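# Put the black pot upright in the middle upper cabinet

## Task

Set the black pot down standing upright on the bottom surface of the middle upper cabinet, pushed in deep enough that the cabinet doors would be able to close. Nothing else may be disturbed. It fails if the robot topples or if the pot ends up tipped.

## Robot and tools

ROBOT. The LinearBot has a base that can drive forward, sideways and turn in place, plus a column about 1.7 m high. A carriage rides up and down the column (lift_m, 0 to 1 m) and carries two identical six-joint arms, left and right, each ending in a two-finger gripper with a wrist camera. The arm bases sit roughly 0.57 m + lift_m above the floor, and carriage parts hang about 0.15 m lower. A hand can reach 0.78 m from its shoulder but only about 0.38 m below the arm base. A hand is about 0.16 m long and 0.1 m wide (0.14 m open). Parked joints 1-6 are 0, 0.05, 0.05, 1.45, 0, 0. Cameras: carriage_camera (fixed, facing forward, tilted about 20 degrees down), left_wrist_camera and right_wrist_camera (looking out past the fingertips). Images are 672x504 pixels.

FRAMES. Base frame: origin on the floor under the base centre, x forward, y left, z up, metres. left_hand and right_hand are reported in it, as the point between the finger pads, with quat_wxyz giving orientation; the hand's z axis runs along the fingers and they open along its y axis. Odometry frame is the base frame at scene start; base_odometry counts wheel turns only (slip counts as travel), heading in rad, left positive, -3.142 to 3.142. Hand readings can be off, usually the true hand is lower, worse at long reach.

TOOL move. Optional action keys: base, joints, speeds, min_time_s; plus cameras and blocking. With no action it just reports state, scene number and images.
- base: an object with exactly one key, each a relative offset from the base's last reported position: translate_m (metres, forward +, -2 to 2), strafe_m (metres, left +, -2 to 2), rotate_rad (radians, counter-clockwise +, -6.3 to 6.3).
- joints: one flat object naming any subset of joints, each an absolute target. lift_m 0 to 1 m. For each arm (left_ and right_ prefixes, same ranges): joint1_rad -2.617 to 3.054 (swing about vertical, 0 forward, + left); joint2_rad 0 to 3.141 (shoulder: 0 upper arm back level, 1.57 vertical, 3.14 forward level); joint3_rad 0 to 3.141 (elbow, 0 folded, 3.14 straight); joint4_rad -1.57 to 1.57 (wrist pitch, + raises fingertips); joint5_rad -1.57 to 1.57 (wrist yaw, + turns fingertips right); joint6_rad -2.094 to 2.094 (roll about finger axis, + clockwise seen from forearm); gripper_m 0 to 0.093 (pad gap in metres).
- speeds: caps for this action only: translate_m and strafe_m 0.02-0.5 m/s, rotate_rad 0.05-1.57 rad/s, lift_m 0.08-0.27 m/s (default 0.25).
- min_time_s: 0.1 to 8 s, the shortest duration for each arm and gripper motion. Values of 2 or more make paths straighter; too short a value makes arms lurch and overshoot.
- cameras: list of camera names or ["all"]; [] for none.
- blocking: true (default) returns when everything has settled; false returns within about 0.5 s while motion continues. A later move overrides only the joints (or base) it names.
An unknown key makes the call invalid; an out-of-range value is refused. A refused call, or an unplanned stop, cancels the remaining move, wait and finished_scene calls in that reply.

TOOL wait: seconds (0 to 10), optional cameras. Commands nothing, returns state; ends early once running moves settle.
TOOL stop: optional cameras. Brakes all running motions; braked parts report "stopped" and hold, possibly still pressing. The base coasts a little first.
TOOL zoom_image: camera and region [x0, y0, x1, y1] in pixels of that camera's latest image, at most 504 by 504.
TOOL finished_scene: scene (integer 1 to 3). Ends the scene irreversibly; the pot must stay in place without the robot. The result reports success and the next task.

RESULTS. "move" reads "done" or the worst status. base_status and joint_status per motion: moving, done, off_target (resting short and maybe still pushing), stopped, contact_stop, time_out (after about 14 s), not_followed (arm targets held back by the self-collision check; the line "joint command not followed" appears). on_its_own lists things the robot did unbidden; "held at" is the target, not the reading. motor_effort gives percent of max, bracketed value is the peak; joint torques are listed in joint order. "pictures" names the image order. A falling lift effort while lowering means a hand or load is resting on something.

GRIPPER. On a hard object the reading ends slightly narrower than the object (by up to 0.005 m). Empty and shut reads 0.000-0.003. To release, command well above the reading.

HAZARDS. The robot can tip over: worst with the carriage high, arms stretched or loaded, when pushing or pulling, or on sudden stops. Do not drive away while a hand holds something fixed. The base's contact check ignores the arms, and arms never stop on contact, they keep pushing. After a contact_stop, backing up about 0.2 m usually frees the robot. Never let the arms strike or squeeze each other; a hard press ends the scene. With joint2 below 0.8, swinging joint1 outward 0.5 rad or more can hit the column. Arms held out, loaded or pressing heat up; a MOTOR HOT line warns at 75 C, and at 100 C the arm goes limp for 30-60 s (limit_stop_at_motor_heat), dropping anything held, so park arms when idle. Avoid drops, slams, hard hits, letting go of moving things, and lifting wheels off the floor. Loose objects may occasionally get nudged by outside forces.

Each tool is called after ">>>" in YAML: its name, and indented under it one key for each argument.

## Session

>>> move:

>>> zoom_image:
  camera: "carriage_camera"
  region: [150, 150, 550, 350]

Scene clock: 0.00 s.
Joint torques (N m): no reading
base_odometry: x=+0.000 y=+0.000 heading=+0.000
base_status: not commanded
joint_positions: lift_m=+0.300 left_joint1_rad=+0.004 left_joint2_rad=+0.038 left_joint3_rad=+0.032 left_joint4_rad=+1.473 left_joint5_rad=+0.016 left_joint6_rad=-0.004 left_gripper_m=+0.09396 right_joint1_rad=-0.013 right_joint2_rad=+0.032 right_joint3_rad=+0.046 right_joint4_rad=+1.480 right_joint5_rad=-0.045 right_joint6_rad=-0.037 right_gripper_m=+0.09396
joint_status: not commanded
motor_effort: lift_m=+23 drive_wheels=-2
left_hand: x=+0.2498 y=+0.3008 z=+1.3029 quat_wxyz=(+0.999, +0.008, +0.052, +0.000) (m; base frame)
right_hand: x=+0.2419 y=-0.2959 z=+1.3066 quat_wxyz=(+0.999, -0.023, +0.038, -0.024) (m; base frame)
pictures: carriage_camera, left_wrist_camera, right_wrist_camera

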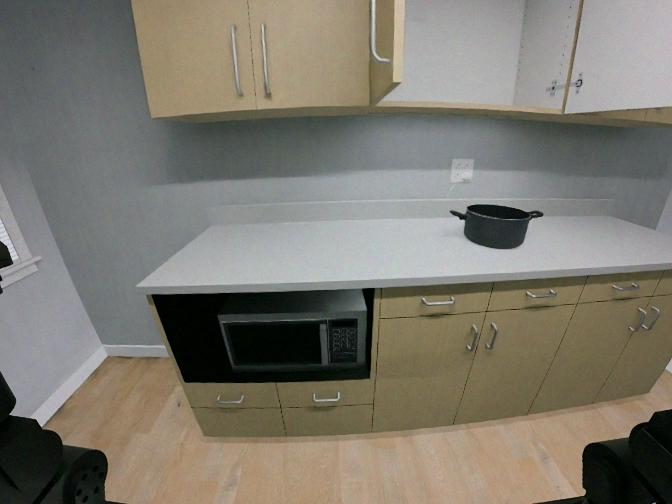

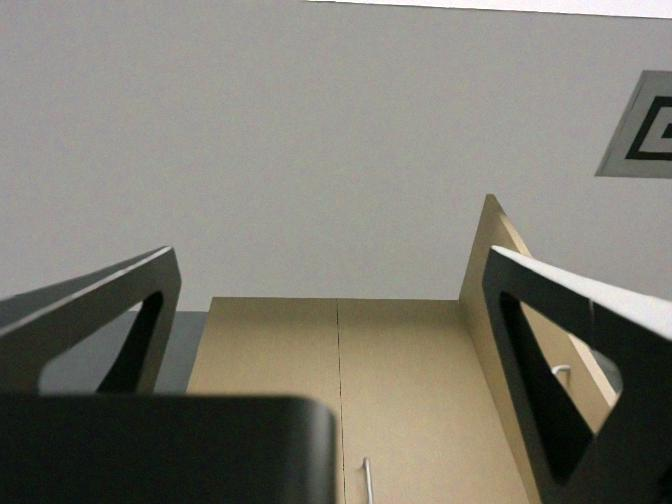

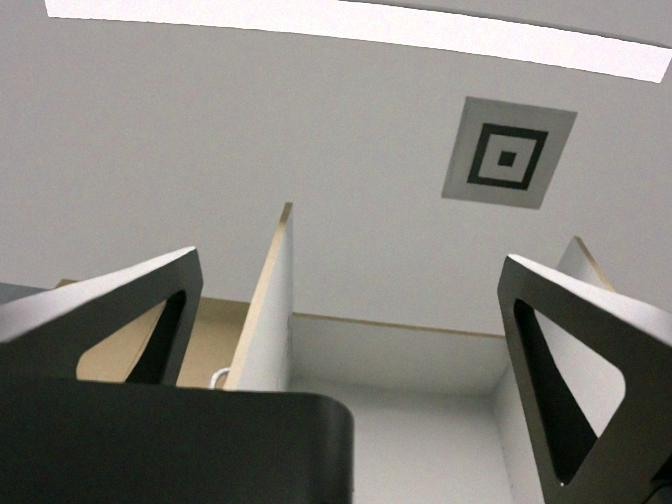

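Scaled by 1.260 from the camera's 672x504 image, which has a finer 960x720 frame.

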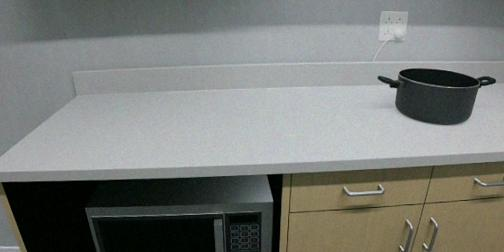

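>>> zoom_image:
  camera: "carriage_camera"
  region: [436, 190, 556, 260]

Scaled by 4.200 from the camera's 672x504 image, which has a finer 960x720 frame.

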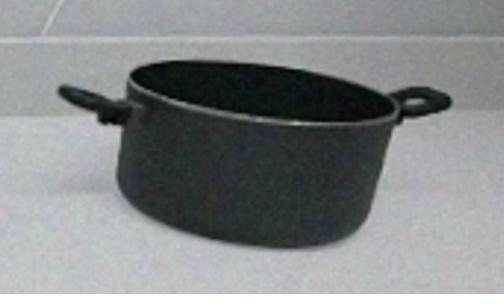

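>>> move:
  base: {"rotate_rad": 0.067}
  speeds: {"rotate_rad": 0.4}

>>> move:
  base: {"strafe_m": -0.727}
  speeds: {"strafe_m": 0.35}
  joints: {"lift_m": 0.245, "left_joint1_rad": -0.252, "left_joint2_rad": 2.143, "left_joint3_rad": 1.492, "left_joint4_rad": 0.69, "left_joint5_rad": -0.252, "left_joint6_rad": -1.29, "right_joint1_rad": 0.268, "right_joint2_rad": 2.059, "right_joint3_rad": 1.36, "right_joint4_rad": 0.745, "right_joint5_rad": 0.268, "right_joint6_rad": 1.34}
  min_time_s: 3
  cameras: ["all"]

>>> zoom_image:
  camera: "carriage_camera"
  region: [250, 80, 430, 300]

Scene clock: 10.90 s.
Joint torques (N m): left_arm=[-0.05 4.59 5.39 -0.22 0.01 0.04] | right_arm=[-0.06 4.74 4.88 -0.33 0.02 0.01]
move: done
base_odometry: x=+0.000 y=+0.000 heading=+0.067
base_status: done
joint_positions: lift_m=+0.300 left_joint1_rad=+0.004 left_joint2_rad=+0.038 left_joint3_rad=+0.032 left_joint4_rad=+1.473 left_joint5_rad=+0.016 left_joint6_rad=-0.004 left_gripper_m=+0.09396 right_joint1_rad=-0.013 right_joint2_rad=+0.032 right_joint3_rad=+0.046 right_joint4_rad=+1.480 right_joint5_rad=-0.045 right_joint6_rad=-0.037 right_gripper_m=+0.09396
joint_status: not commanded
motor_effort: lift_m=+23(23) drive_wheels=-7(11)
left_hand: x=+0.2498 y=+0.3008 z=+1.3029 quat_wxyz=(+0.999, +0.008, +0.052, +0.000) (m; base frame)
right_hand: x=+0.2419 y=-0.2959 z=+1.3066 quat_wxyz=(+0.999, -0.023, +0.038, -0.024) (m; base frame)
pictures: none

Scene clock: 14.67 s.
Joint torques (N m): left_arm=[-0.34 -14.34 9.13 2.33 -0.11 0] | right_arm=[0.35 -12.04 8.47 1.98 0.16 0.06]
move: done
base_odometry: x=+0.048 y=-0.725 heading=+0.066
base_status: done
joint_positions: lift_m=+0.245 left_joint1_rad=-0.250 left_joint2_rad=+2.143 left_joint3_rad=+1.462 left_joint4_rad=+0.689 left_joint5_rad=-0.237 left_joint6_rad=-1.280 left_gripper_m=+0.09397 right_joint1_rad=+0.263 right_joint2_rad=+2.059 right_joint3_rad=+1.325 right_joint4_rad=+0.742 right_joint5_rad=+0.255 right_joint6_rad=+1.326 right_gripper_m=+0.09396
joint_status: all done
motor_effort: lift_m=+21(22) drive_wheels=-4(9)
left_hand: x=+0.8474 y=+0.1863 z=+1.0489 quat_wxyz=(+0.566, -0.418, +0.567, -0.428) (m; base frame)
right_hand: x=+0.8215 y=-0.1877 z=+1.0487 quat_wxyz=(+0.557, +0.432, +0.556, +0.440) (m; base frame)
pictures: carriage_camera, left_wrist_camera, right_wrist_camera

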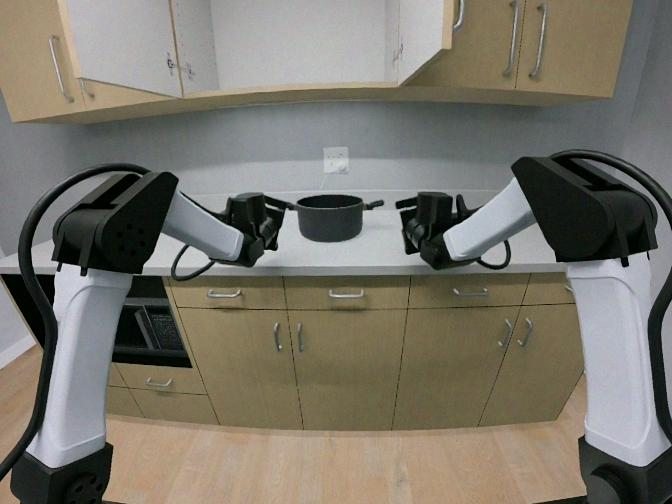

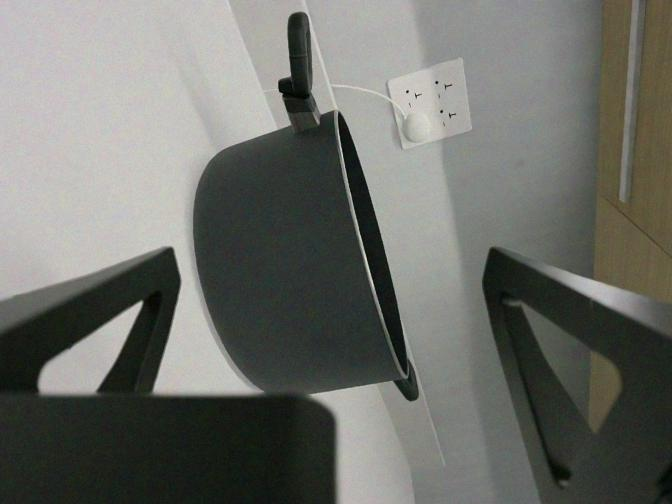

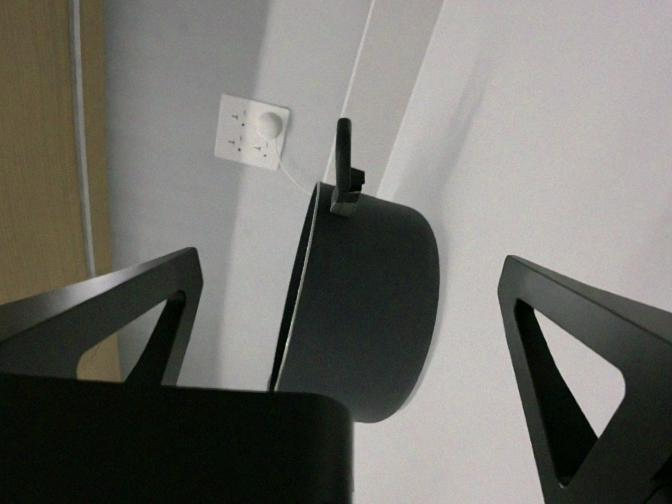

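Scaled by 2.291 from the camera's 672x504 image, which has a finer 960x720 frame.

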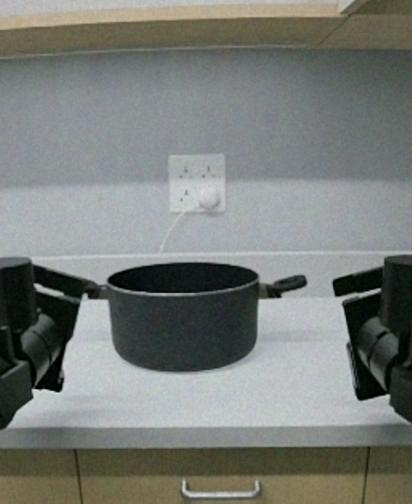

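>>> move:
  base: {"strafe_m": 0.034}
  joints: {"lift_m": 0.236}

>>> move:
  base: {"translate_m": 0.13}
  speeds: {"translate_m": 0.2}
  cameras: ["left_wrist_camera", "right_wrist_camera"]

Scene clock: 16.67 s.
Joint torques (N m): left_arm=[-0.2 -15.17 8.58 2.46 -0.06 0] | right_arm=[-0.08 -12.88 8.06 2.07 0.12 0.06]
move: done
base_odometry: x=+0.046 y=-0.692 heading=+0.066
base_status: done
joint_positions: lift_m=+0.236 left_joint1_rad=-0.250 left_joint2_rad=+2.151 left_joint3_rad=+1.469 left_joint4_rad=+0.678 left_joint5_rad=-0.242 left_joint6_rad=-1.280 left_gripper_m=+0.09397 right_joint1_rad=+0.269 right_joint2_rad=+2.066 right_joint3_rad=+1.332 right_joint4_rad=+0.732 right_joint5_rad=+0.257 right_joint6_rad=+1.327 right_gripper_m=+0.09396
joint_status: all done
motor_effort: lift_m=+21(21) drive_wheels=-1(11)
left_hand: x=+0.8490 y=+0.1867 z=+1.0356 quat_wxyz=(+0.564, -0.421, +0.570, -0.423) (m; base frame)
right_hand: x=+0.8224 y=-0.1841 z=+1.0359 quat_wxyz=(+0.554, +0.432, +0.560, +0.438) (m; base frame)
pictures: none

Scene clock: 18.50 s.
Joint torques (N m): left_arm=[-0.35 -15.24 8.64 2.44 -0.07 0] | right_arm=[-0.17 -12.88 8.02 2.08 0.12 0.05]
move: done
base_odometry: x=+0.175 y=-0.683 heading=+0.066
base_status: done
joint_positions: lift_m=+0.236 left_joint1_rad=-0.250 left_joint2_rad=+2.151 left_joint3_rad=+1.469 left_joint4_rad=+0.678 left_joint5_rad=-0.242 left_joint6_rad=-1.280 left_gripper_m=+0.09397 right_joint1_rad=+0.269 right_joint2_rad=+2.066 right_joint3_rad=+1.332 right_joint4_rad=+0.732 right_joint5_rad=+0.257 right_joint6_rad=+1.327 right_gripper_m=+0.09396
joint_status: not commanded
motor_effort: lift_m=+21(21) drive_wheels=-5(9)
left_hand: x=+0.8490 y=+0.1867 z=+1.0355 quat_wxyz=(+0.564, -0.421, +0.570, -0.423) (m; base frame)
right_hand: x=+0.8224 y=-0.1843 z=+1.0359 quat_wxyz=(+0.554, +0.433, +0.560, +0.438) (m; base frame)
pictures: left_wrist_camera, right_wrist_camera

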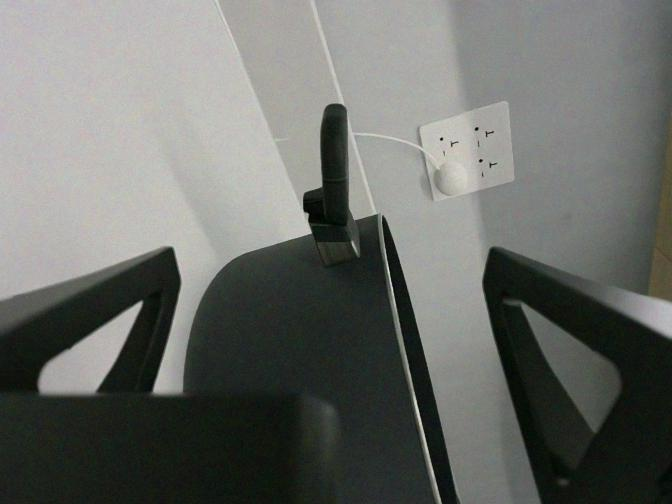

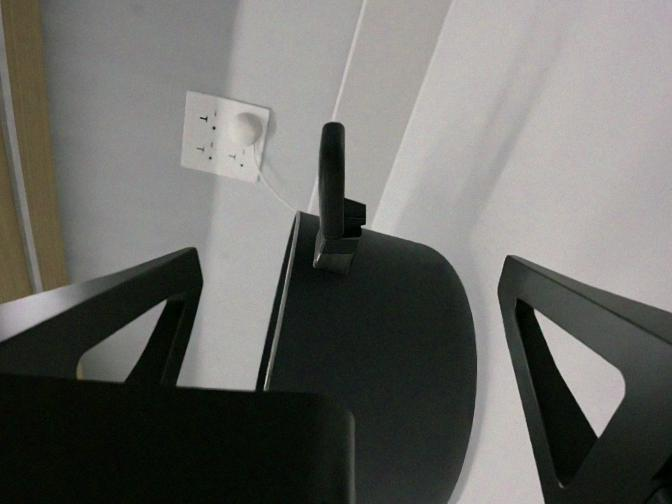

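>>> move:
  base: {"translate_m": 0.098}
  speeds: {"translate_m": 0.18}
  joints: {"lift_m": 0.241}
  cameras: ["left_wrist_camera", "right_wrist_camera"]

Scene clock: 22.00 s.
Joint torques (N m): left_arm=[-0.25 -15.39 8.36 2.45 -0.07 -0.01] | right_arm=[-0.18 -13.01 7.75 2.05 0.11 0.05]
move: done
base_odometry: x=+0.273 y=-0.677 heading=+0.065
base_status: done
joint_positions: lift_m=+0.241 left_joint1_rad=-0.251 left_joint2_rad=+2.153 left_joint3_rad=+1.471 left_joint4_rad=+0.678 left_joint5_rad=-0.242 left_joint6_rad=-1.281 left_gripper_m=+0.09397 right_joint1_rad=+0.269 right_joint2_rad=+2.067 right_joint3_rad=+1.335 right_joint4_rad=+0.733 right_joint5_rad=+0.257 right_joint6_rad=+1.327 right_gripper_m=+0.09396
joint_status: all done
motor_effort: lift_m=+24(28) drive_wheels=-6(11)
left_hand: x=+0.8493 y=+0.1862 z=+1.0402 quat_wxyz=(+0.564, -0.421, +0.570, -0.424) (m; base frame)
right_hand: x=+0.8229 y=-0.1842 z=+1.0413 quat_wxyz=(+0.555, +0.432, +0.559, +0.439) (m; base frame)
pictures: left_wrist_camera, right_wrist_camera

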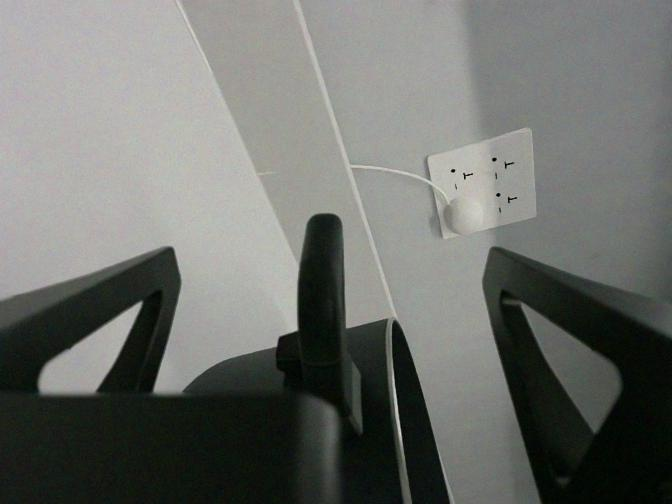

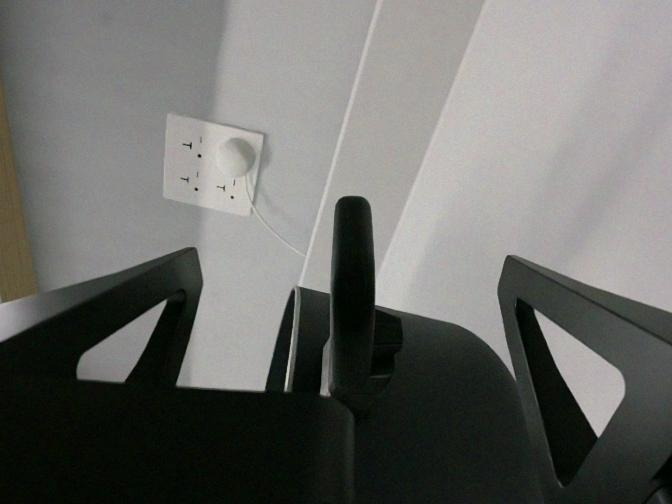

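>>> move:
  joints: {"left_gripper_m": 0.006, "right_gripper_m": 0.006, "lift_m": 0.24}
  min_time_s: 1.8
  cameras: ["left_wrist_camera", "right_wrist_camera"]

Scene clock: 24.57 s.
Joint torques (N m): left_arm=[-0.21 -15.42 8.35 2.51 -0.06 0.08] | right_arm=[-0.14 -12.92 7.73 2.05 0.12 0.09]
move: off_target
base_odometry: x=+0.273 y=-0.677 heading=+0.065
base_status: not commanded
joint_positions: lift_m=+0.240 left_joint1_rad=-0.251 left_joint2_rad=+2.153 left_joint3_rad=+1.471 left_joint4_rad=+0.671 left_joint5_rad=-0.244 left_joint6_rad=-1.287 left_gripper_m=+0.01113 right_joint1_rad=+0.269 right_joint2_rad=+2.067 right_joint3_rad=+1.335 right_joint4_rad=+0.733 right_joint5_rad=+0.257 right_joint6_rad=+1.325 right_gripper_m=+0.01111
joint_status: left_gripper_m off_target (ended at +0.01115, target +0.00600); right_gripper_m off_target (ended at +0.01113, target +0.00600); the others done
motor_effort: lift_m=+21(21) drive_wheels=-5(7)
left_hand: x=+0.8493 y=+0.1865 z=+1.0381 quat_wxyz=(+0.562, -0.424, +0.570, -0.423) (m; base frame)
right_hand: x=+0.8229 y=-0.1842 z=+1.0407 quat_wxyz=(+0.555, +0.432, +0.560, +0.438) (m; base frame)
pictures: left_wrist_camera, right_wrist_camera

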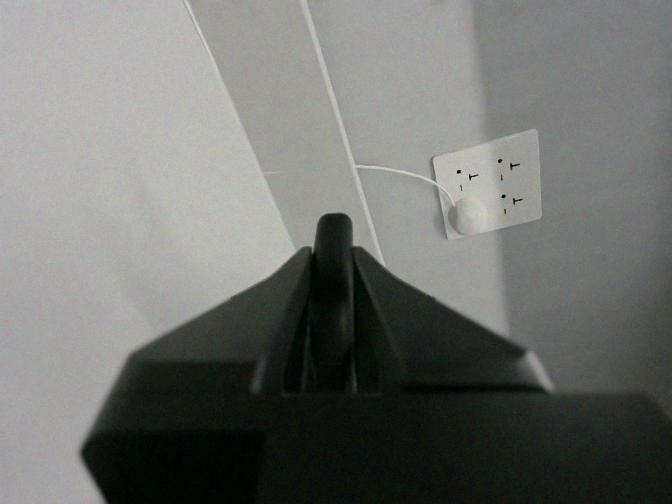

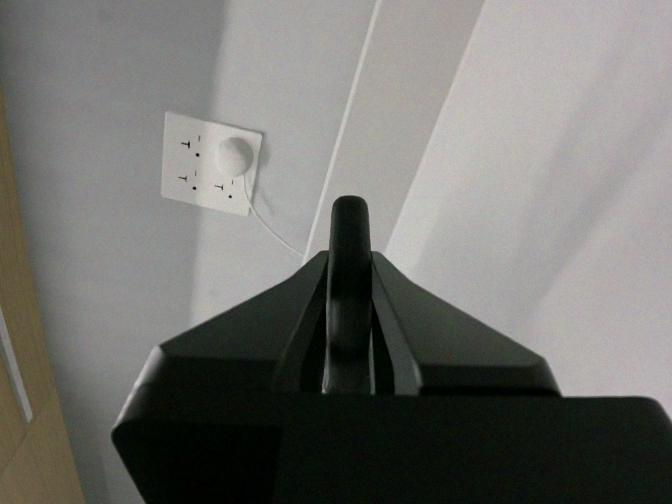

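>>> move:
  joints: {"lift_m": 0.335, "left_joint4_rad": 0.855, "right_joint4_rad": 0.91}
  speeds: {"lift_m": 0.12}
  min_time_s: 1
  cameras: ["carriage_camera"]

>>> zoom_image:
  camera: "carriage_camera"
  region: [100, 50, 500, 350]

Scene clock: 27.10 s.
Joint torques (N m): left_arm=[-0.21 -19.69 8.91 4.36 -0.03 0.26] | right_arm=[-0.16 -17.25 7.98 3.95 0.14 -0.2]
move: off_target
base_odometry: x=+0.273 y=-0.677 heading=+0.065
base_status: not commanded
joint_positions: lift_m=+0.335 left_joint1_rad=-0.251 left_joint2_rad=+2.193 left_joint3_rad=+1.464 left_joint4_rad=+0.674 left_joint5_rad=-0.245 left_joint6_rad=-1.304 left_gripper_m=+0.01107 right_joint1_rad=+0.269 right_joint2_rad=+2.107 right_joint3_rad=+1.330 right_joint4_rad=+0.725 right_joint5_rad=+0.257 right_joint6_rad=+1.347 right_gripper_m=+0.01107
joint_status: left_joint4_rad off_target (ended at +0.674, target +0.855); right_joint4_rad off_target (ended at +0.725, target +0.910); the others done
motor_effort: lift_m=+25(28) drive_wheels=+1(6)
left_hand: x=+0.8523 y=+0.1859 z=+1.1050 quat_wxyz=(+0.549, -0.435, +0.581, -0.415) (m; base frame)
right_hand: x=+0.8260 y=-0.1833 z=+1.1076 quat_wxyz=(+0.539, +0.445, +0.572, +0.429) (m; base frame)
pictures: carriage_camera

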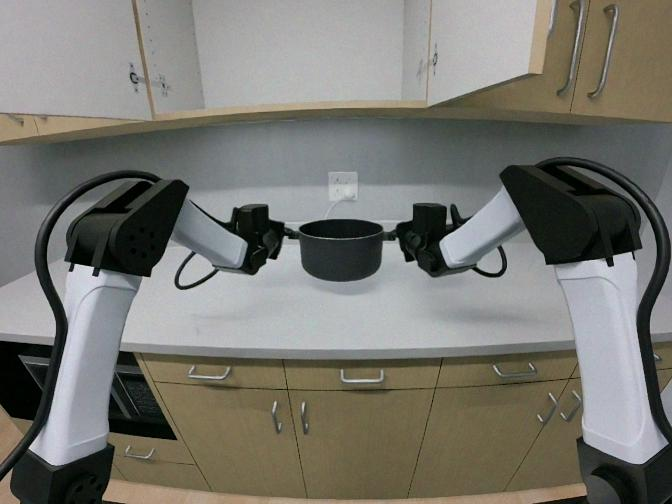

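Scaled by 1.260 from the camera's 672x504 image, which has a finer 960x720 frame.

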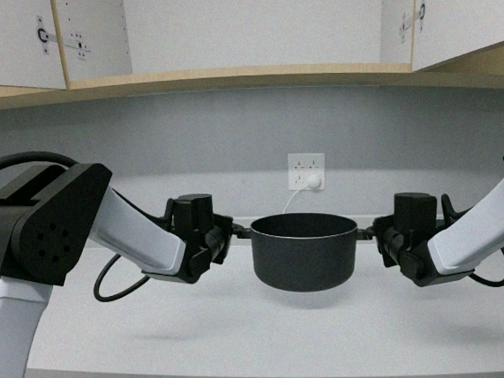

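>>> move:
  base: {"translate_m": -0.26}
  speeds: {"translate_m": 0.25}

>>> move:
  base: {"strafe_m": 0.14}
  speeds: {"strafe_m": 0.25, "lift_m": 0.18}
  joints: {"lift_m": 0.84}
  cameras: ["carriage_camera"]

>>> zoom_image:
  camera: "carriage_camera"
  region: [200, 180, 500, 400]

Scene clock: 31.30 s.
Joint torques (N m): left_arm=[-0.28 -19.67 8.84 4.38 -0.02 0.27] | right_arm=[-0.06 -17.17 7.98 3.91 0.15 -0.2]
move: done
base_odometry: x=+0.014 y=-0.694 heading=+0.065
base_status: done
joint_positions: lift_m=+0.335 left_joint1_rad=-0.250 left_joint2_rad=+2.193 left_joint3_rad=+1.464 left_joint4_rad=+0.674 left_joint5_rad=-0.246 left_joint6_rad=-1.304 left_gripper_m=+0.01107 right_joint1_rad=+0.267 right_joint2_rad=+2.107 right_joint3_rad=+1.330 right_joint4_rad=+0.725 right_joint5_rad=+0.257 right_joint6_rad=+1.347 right_gripper_m=+0.01107
joint_status: not commanded
motor_effort: lift_m=+25(25) drive_wheels=-3(13)
left_hand: x=+0.8524 y=+0.1865 z=+1.1050 quat_wxyz=(+0.549, -0.435, +0.581, -0.415) (m; base frame)
right_hand: x=+0.8262 y=-0.1840 z=+1.1076 quat_wxyz=(+0.539, +0.445, +0.572, +0.429) (m; base frame)
pictures: none

Scene clock: 34.73 s.
Joint torques (N m): left_arm=[-0.77 -20.92 9.18 4.29 -0.06 0.25] | right_arm=[-0.09 -18.24 8.46 3.88 0.13 -0.17]
move: done
base_odometry: x=+0.004 y=-0.554 heading=+0.065
base_status: done
joint_positions: lift_m=+0.840 left_joint1_rad=-0.245 left_joint2_rad=+2.206 left_joint3_rad=+1.460 left_joint4_rad=+0.681 left_joint5_rad=-0.243 left_joint6_rad=-1.304 left_gripper_m=+0.01107 right_joint1_rad=+0.267 right_joint2_rad=+2.116 right_joint3_rad=+1.323 right_joint4_rad=+0.732 right_joint5_rad=+0.260 right_joint6_rad=+1.347 right_gripper_m=+0.01107
joint_status: all done
motor_effort: lift_m=+24(29) drive_wheels=-3(8)
left_hand: x=+0.8534 y=+0.1891 z=+1.6023 quat_wxyz=(+0.547, -0.437, +0.583, -0.412) (m; base frame)
right_hand: x=+0.8260 y=-0.1845 z=+1.6057 quat_wxyz=(+0.538, +0.447, +0.574, +0.425) (m; base frame)
pictures: carriage_camera

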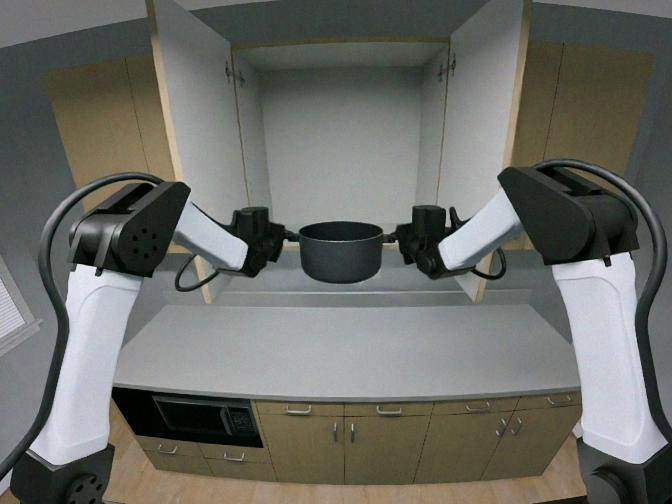

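Scaled by 1.680 from the camera's 672x504 image, which has a finer 960x720 frame.

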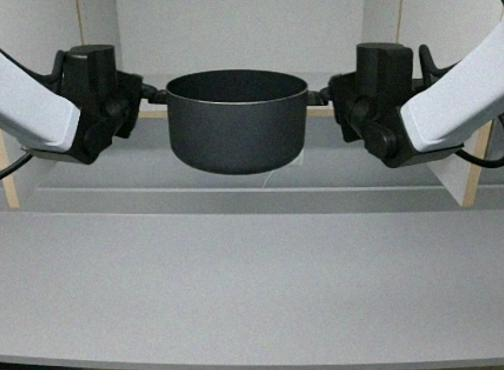

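>>> move:
  base: {"translate_m": 0.34}
  speeds: {"translate_m": 0.22}
  cameras: ["carriage_camera"]

>>> zoom_image:
  camera: "carriage_camera"
  region: [180, 180, 500, 400]

Scene clock: 38.50 s.
Joint torques (N m): left_arm=[-0.75 -20.96 9.21 4.32 -0.07 0.27] | right_arm=[-0.09 -18.14 8.49 3.9 0.12 -0.16]
move: done
base_odometry: x=+0.344 y=-0.532 heading=+0.066
base_status: done
joint_positions: lift_m=+0.840 left_joint1_rad=-0.245 left_joint2_rad=+2.206 left_joint3_rad=+1.460 left_joint4_rad=+0.678 left_joint5_rad=-0.243 left_joint6_rad=-1.304 left_gripper_m=+0.01107 right_joint1_rad=+0.267 right_joint2_rad=+2.116 right_joint3_rad=+1.323 right_joint4_rad=+0.729 right_joint5_rad=+0.260 right_joint6_rad=+1.347 right_gripper_m=+0.01107
joint_status: not commanded
motor_effort: lift_m=+24(24) drive_wheels=-6(10)
left_hand: x=+0.8534 y=+0.1891 z=+1.6015 quat_wxyz=(+0.546, -0.438, +0.584, -0.411) (m; base frame)
right_hand: x=+0.8260 y=-0.1845 z=+1.6051 quat_wxyz=(+0.537, +0.448, +0.575, +0.425) (m; base frame)
pictures: carriage_camera

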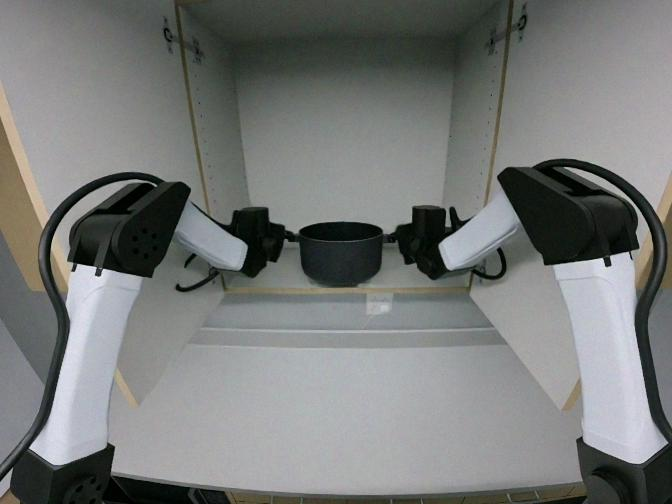

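Scaled by 1.575 from the camera's 672x504 image, which has a finer 960x720 frame.

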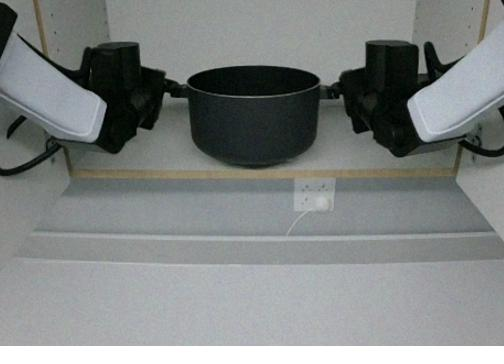

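>>> move:
  base: {"translate_m": 0.118}
  speeds: {"translate_m": 0.15, "lift_m": 0.08}
  joints: {"lift_m": 0.817}
  cameras: ["carriage_camera"]

>>> zoom_image:
  camera: "carriage_camera"
  region: [180, 180, 500, 400]

Scene clock: 41.20 s.
Joint torques (N m): left_arm=[-0.73 -21.05 9.26 4.38 -0.07 0.26] | right_arm=[-0.08 -18.26 8.55 3.98 0.11 -0.16]
move: done
base_odometry: x=+0.461 y=-0.524 heading=+0.066
base_status: done
joint_positions: lift_m=+0.817 left_joint1_rad=-0.245 left_joint2_rad=+2.206 left_joint3_rad=+1.459 left_joint4_rad=+0.672 left_joint5_rad=-0.243 left_joint6_rad=-1.304 left_gripper_m=+0.01107 right_joint1_rad=+0.267 right_joint2_rad=+2.116 right_joint3_rad=+1.323 right_joint4_rad=+0.725 right_joint5_rad=+0.260 right_joint6_rad=+1.347 right_gripper_m=+0.01107
joint_status: all done
motor_effort: lift_m=+23(23) drive_wheels=-5(9)
left_hand: x=+0.8531 y=+0.1891 z=+1.5769 quat_wxyz=(+0.545, -0.439, +0.586, -0.409) (m; base frame)
right_hand: x=+0.8259 y=-0.1845 z=+1.5813 quat_wxyz=(+0.536, +0.448, +0.576, +0.423) (m; base frame)
pictures: carriage_camera

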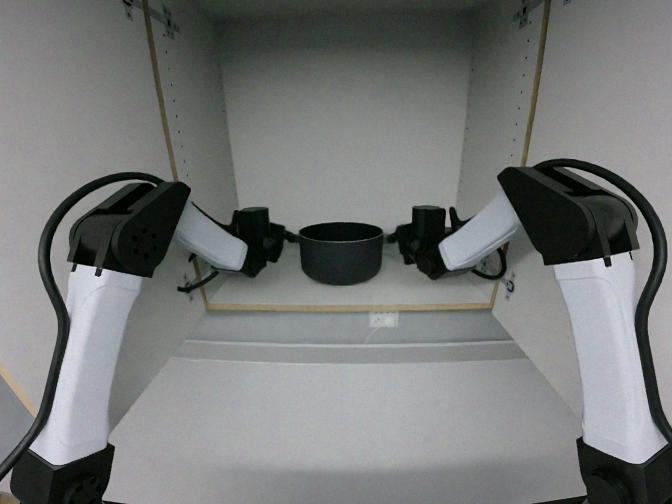

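Scaled by 1.575 from the camera's 672x504 image, which has a finer 960x720 frame.

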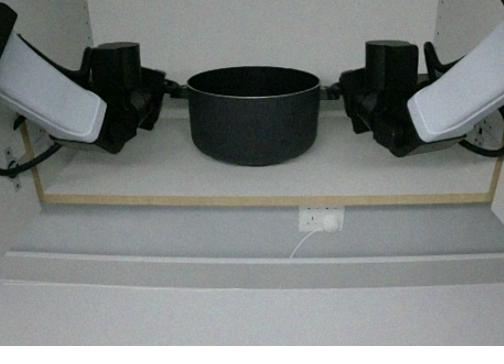

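>>> move:
  joints: {"lift_m": 0.778, "left_joint4_rad": 0.76, "right_joint4_rad": 0.81}
  speeds: {"lift_m": 0.08}
  min_time_s: 0.8

>>> move:
  joints: {"lift_m": 0.745, "left_joint4_rad": 0.72, "right_joint4_rad": 0.785}
  speeds: {"lift_m": 0.08}
  cameras: ["carriage_camera"]

>>> zoom_image:
  camera: "carriage_camera"
  region: [180, 180, 500, 400]

Scene clock: 43.27 s.
Joint torques (N m): left_arm=[-0.77 -20.92 9.29 2.58 -0.06 0.18] | right_arm=[0.01 -18.13 8.53 2.19 0.1 0.08]
move: done
base_odometry: x=+0.461 y=-0.524 heading=+0.066
base_status: not commanded
joint_positions: lift_m=+0.778 left_joint1_rad=-0.245 left_joint2_rad=+2.206 left_joint3_rad=+1.459 left_joint4_rad=+0.737 left_joint5_rad=-0.243 left_joint6_rad=-1.297 left_gripper_m=+0.01107 right_joint1_rad=+0.267 right_joint2_rad=+2.116 right_joint3_rad=+1.323 right_joint4_rad=+0.786 right_joint5_rad=+0.260 right_joint6_rad=+1.326 right_gripper_m=+0.01107
joint_status: all done
motor_effort: lift_m=+21(22) drive_wheels=+1(6)
left_hand: x=+0.8538 y=+0.1890 z=+1.5539 quat_wxyz=(+0.561, -0.428, +0.567, -0.425) (m; base frame)
right_hand: x=+0.8265 y=-0.1844 z=+1.5572 quat_wxyz=(+0.554, +0.434, +0.561, +0.435) (m; base frame)
pictures: none

Scene clock: 44.03 s.
Joint torques (N m): left_arm=[-0.8 -17.47 7.45 2.11 0.02 0.24] | right_arm=[0.05 -14.54 7.05 1.88 0.09 0.09]
move: done
base_odometry: x=+0.461 y=-0.524 heading=+0.066
base_status: not commanded
joint_positions: lift_m=+0.745 left_joint1_rad=-0.245 left_joint2_rad=+2.173 left_joint3_rad=+1.481 left_joint4_rad=+0.736 left_joint5_rad=-0.249 left_joint6_rad=-1.303 left_gripper_m=+0.01107 right_joint1_rad=+0.267 right_joint2_rad=+2.082 right_joint3_rad=+1.343 right_joint4_rad=+0.788 right_joint5_rad=+0.260 right_joint6_rad=+1.325 right_gripper_m=+0.01107
joint_status: all done
motor_effort: lift_m=+20(20) drive_wheels=+1(2)
left_hand: x=+0.8529 y=+0.1903 z=+1.5515 quat_wxyz=(+0.573, -0.424, +0.547, -0.440) (m; base frame)
right_hand: x=+0.8253 y=-0.1847 z=+1.5544 quat_wxyz=(+0.566, +0.426, +0.543, +0.451) (m; base frame)
pictures: carriage_camera

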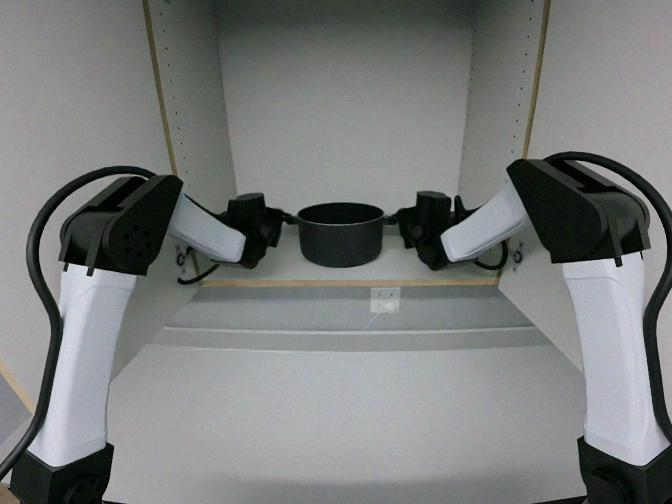

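Scaled by 1.575 from the camera's 672x504 image, which has a finer 960x720 frame.

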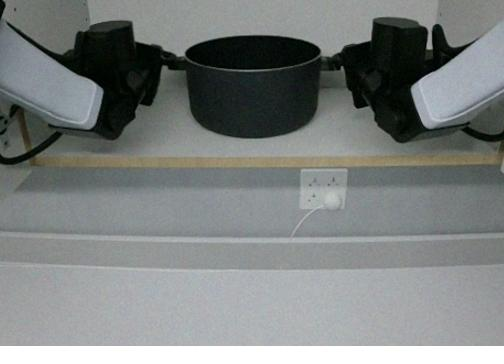

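>>> move:
  joints: {"left_gripper_m": 0.03, "right_gripper_m": 0.03, "lift_m": 0.74}
  speeds: {"lift_m": 0.08}
  min_time_s: 1

>>> move:
  joints: {"left_gripper_m": 0.09, "right_gripper_m": 0.09, "lift_m": 0.746}
  speeds: {"lift_m": 0.08}
  min_time_s: 0.8
  cameras: ["left_wrist_camera", "right_wrist_camera"]

Scene clock: 45.93 s.
Joint torques (N m): left_arm=[-0.77 -17.05 7.13 2.29 0.04 0.22] | right_arm=[-0.08 -14.24 6.9 1.93 0.07 0.07]
move: done
base_odometry: x=+0.461 y=-0.524 heading=+0.066
base_status: not commanded
joint_positions: lift_m=+0.740 left_joint1_rad=-0.245 left_joint2_rad=+2.169 left_joint3_rad=+1.484 left_joint4_rad=+0.721 left_joint5_rad=-0.251 left_joint6_rad=-1.301 left_gripper_m=+0.02989 right_joint1_rad=+0.267 right_joint2_rad=+2.078 right_joint3_rad=+1.346 right_joint4_rad=+0.783 right_joint5_rad=+0.260 right_joint6_rad=+1.326 right_gripper_m=+0.02991
joint_status: all done
motor_effort: lift_m=+20(20) drive_wheels=-6(6)
left_hand: x=+0.8528 y=+0.1906 z=+1.5464 quat_wxyz=(+0.572, -0.425, +0.550, -0.436) (m; base frame)
right_hand: x=+0.8252 y=-0.1847 z=+1.5520 quat_wxyz=(+0.566, +0.426, +0.542, +0.452) (m; base frame)
pictures: none

Scene clock: 47.03 s.
Joint torques (N m): left_arm=[-0.77 -17.05 7.13 2.39 0.03 0.22] | right_arm=[-0.1 -14.09 6.8 2.02 0.09 0.05]
move: done
base_odometry: x=+0.461 y=-0.524 heading=+0.066
base_status: not commanded
joint_positions: lift_m=+0.746 left_joint1_rad=-0.245 left_joint2_rad=+2.168 left_joint3_rad=+1.484 left_joint4_rad=+0.713 left_joint5_rad=-0.251 left_joint6_rad=-1.300 left_gripper_m=+0.08987 right_joint1_rad=+0.267 right_joint2_rad=+2.078 right_joint3_rad=+1.346 right_joint4_rad=+0.777 right_joint5_rad=+0.260 right_joint6_rad=+1.327 right_gripper_m=+0.08989
joint_status: all done
motor_effort: lift_m=+24(28) drive_wheels=-6(7)
left_hand: x=+0.8528 y=+0.1906 z=+1.5505 quat_wxyz=(+0.571, -0.426, +0.552, -0.434) (m; base frame)
right_hand: x=+0.8253 y=-0.1847 z=+1.5559 quat_wxyz=(+0.565, +0.427, +0.544, +0.450) (m; base frame)
pictures: left_wrist_camera, right_wrist_camera

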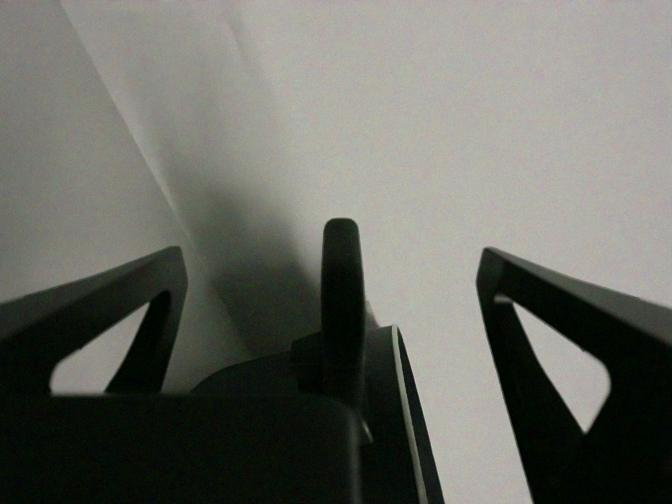

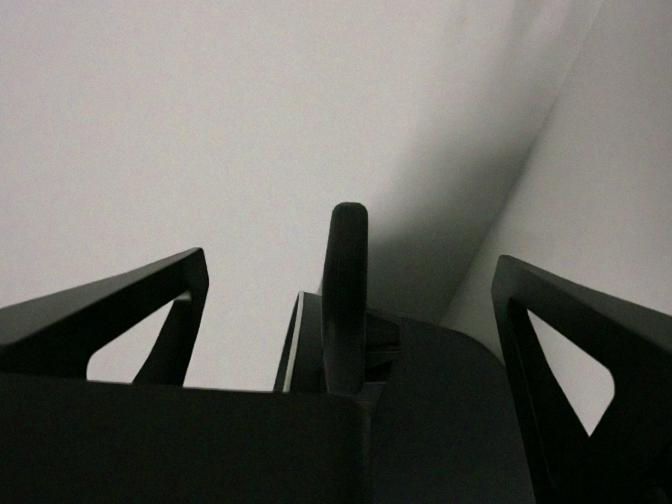

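Clear on both sides. Backing out.

>>> move:
  base: {"translate_m": -0.3}
  speeds: {"translate_m": 0.2}
  cameras: ["carriage_camera"]

>>> zoom_image:
  camera: "carriage_camera"
  region: [220, 160, 480, 320]

Scene clock: 50.13 s.
Joint torques (N m): left_arm=[-0.46 -16.98 7.05 2.38 0.03 0.21] | right_arm=[-0.09 -14.13 6.89 2.01 0.06 0.06]
move: done
base_odometry: x=+0.162 y=-0.544 heading=+0.066
base_status: done
joint_positions: lift_m=+0.746 left_joint1_rad=-0.248 left_joint2_rad=+2.168 left_joint3_rad=+1.484 left_joint4_rad=+0.712 left_joint5_rad=-0.251 left_joint6_rad=-1.300 left_gripper_m=+0.08987 right_joint1_rad=+0.267 right_joint2_rad=+2.078 right_joint3_rad=+1.346 right_joint4_rad=+0.776 right_joint5_rad=+0.260 right_joint6_rad=+1.327 right_gripper_m=+0.08989
joint_status: not commanded
motor_effort: lift_m=+24(24) drive_wheels=-3(12)
left_hand: x=+0.8524 y=+0.1887 z=+1.5502 quat_wxyz=(+0.570, -0.425, +0.553, -0.435) (m; base frame)
right_hand: x=+0.8253 y=-0.1847 z=+1.5557 quat_wxyz=(+0.565, +0.427, +0.544, +0.450) (m; base frame)
pictures: carriage_camera

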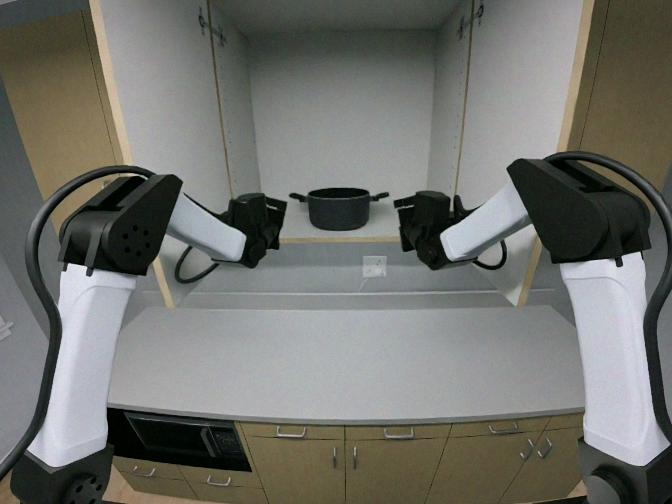

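Scaled by 1.938 from the camera's 672x504 image, which has a finer 960x720 frame.

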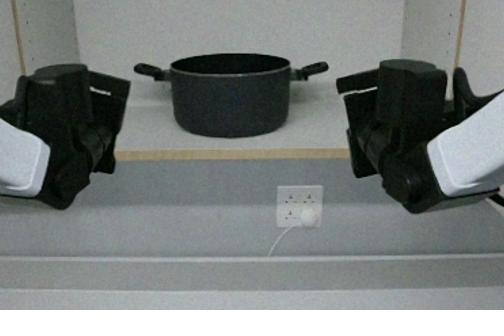

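>>> finished_scene:
  scene: 3

The scene is finished: the task was done.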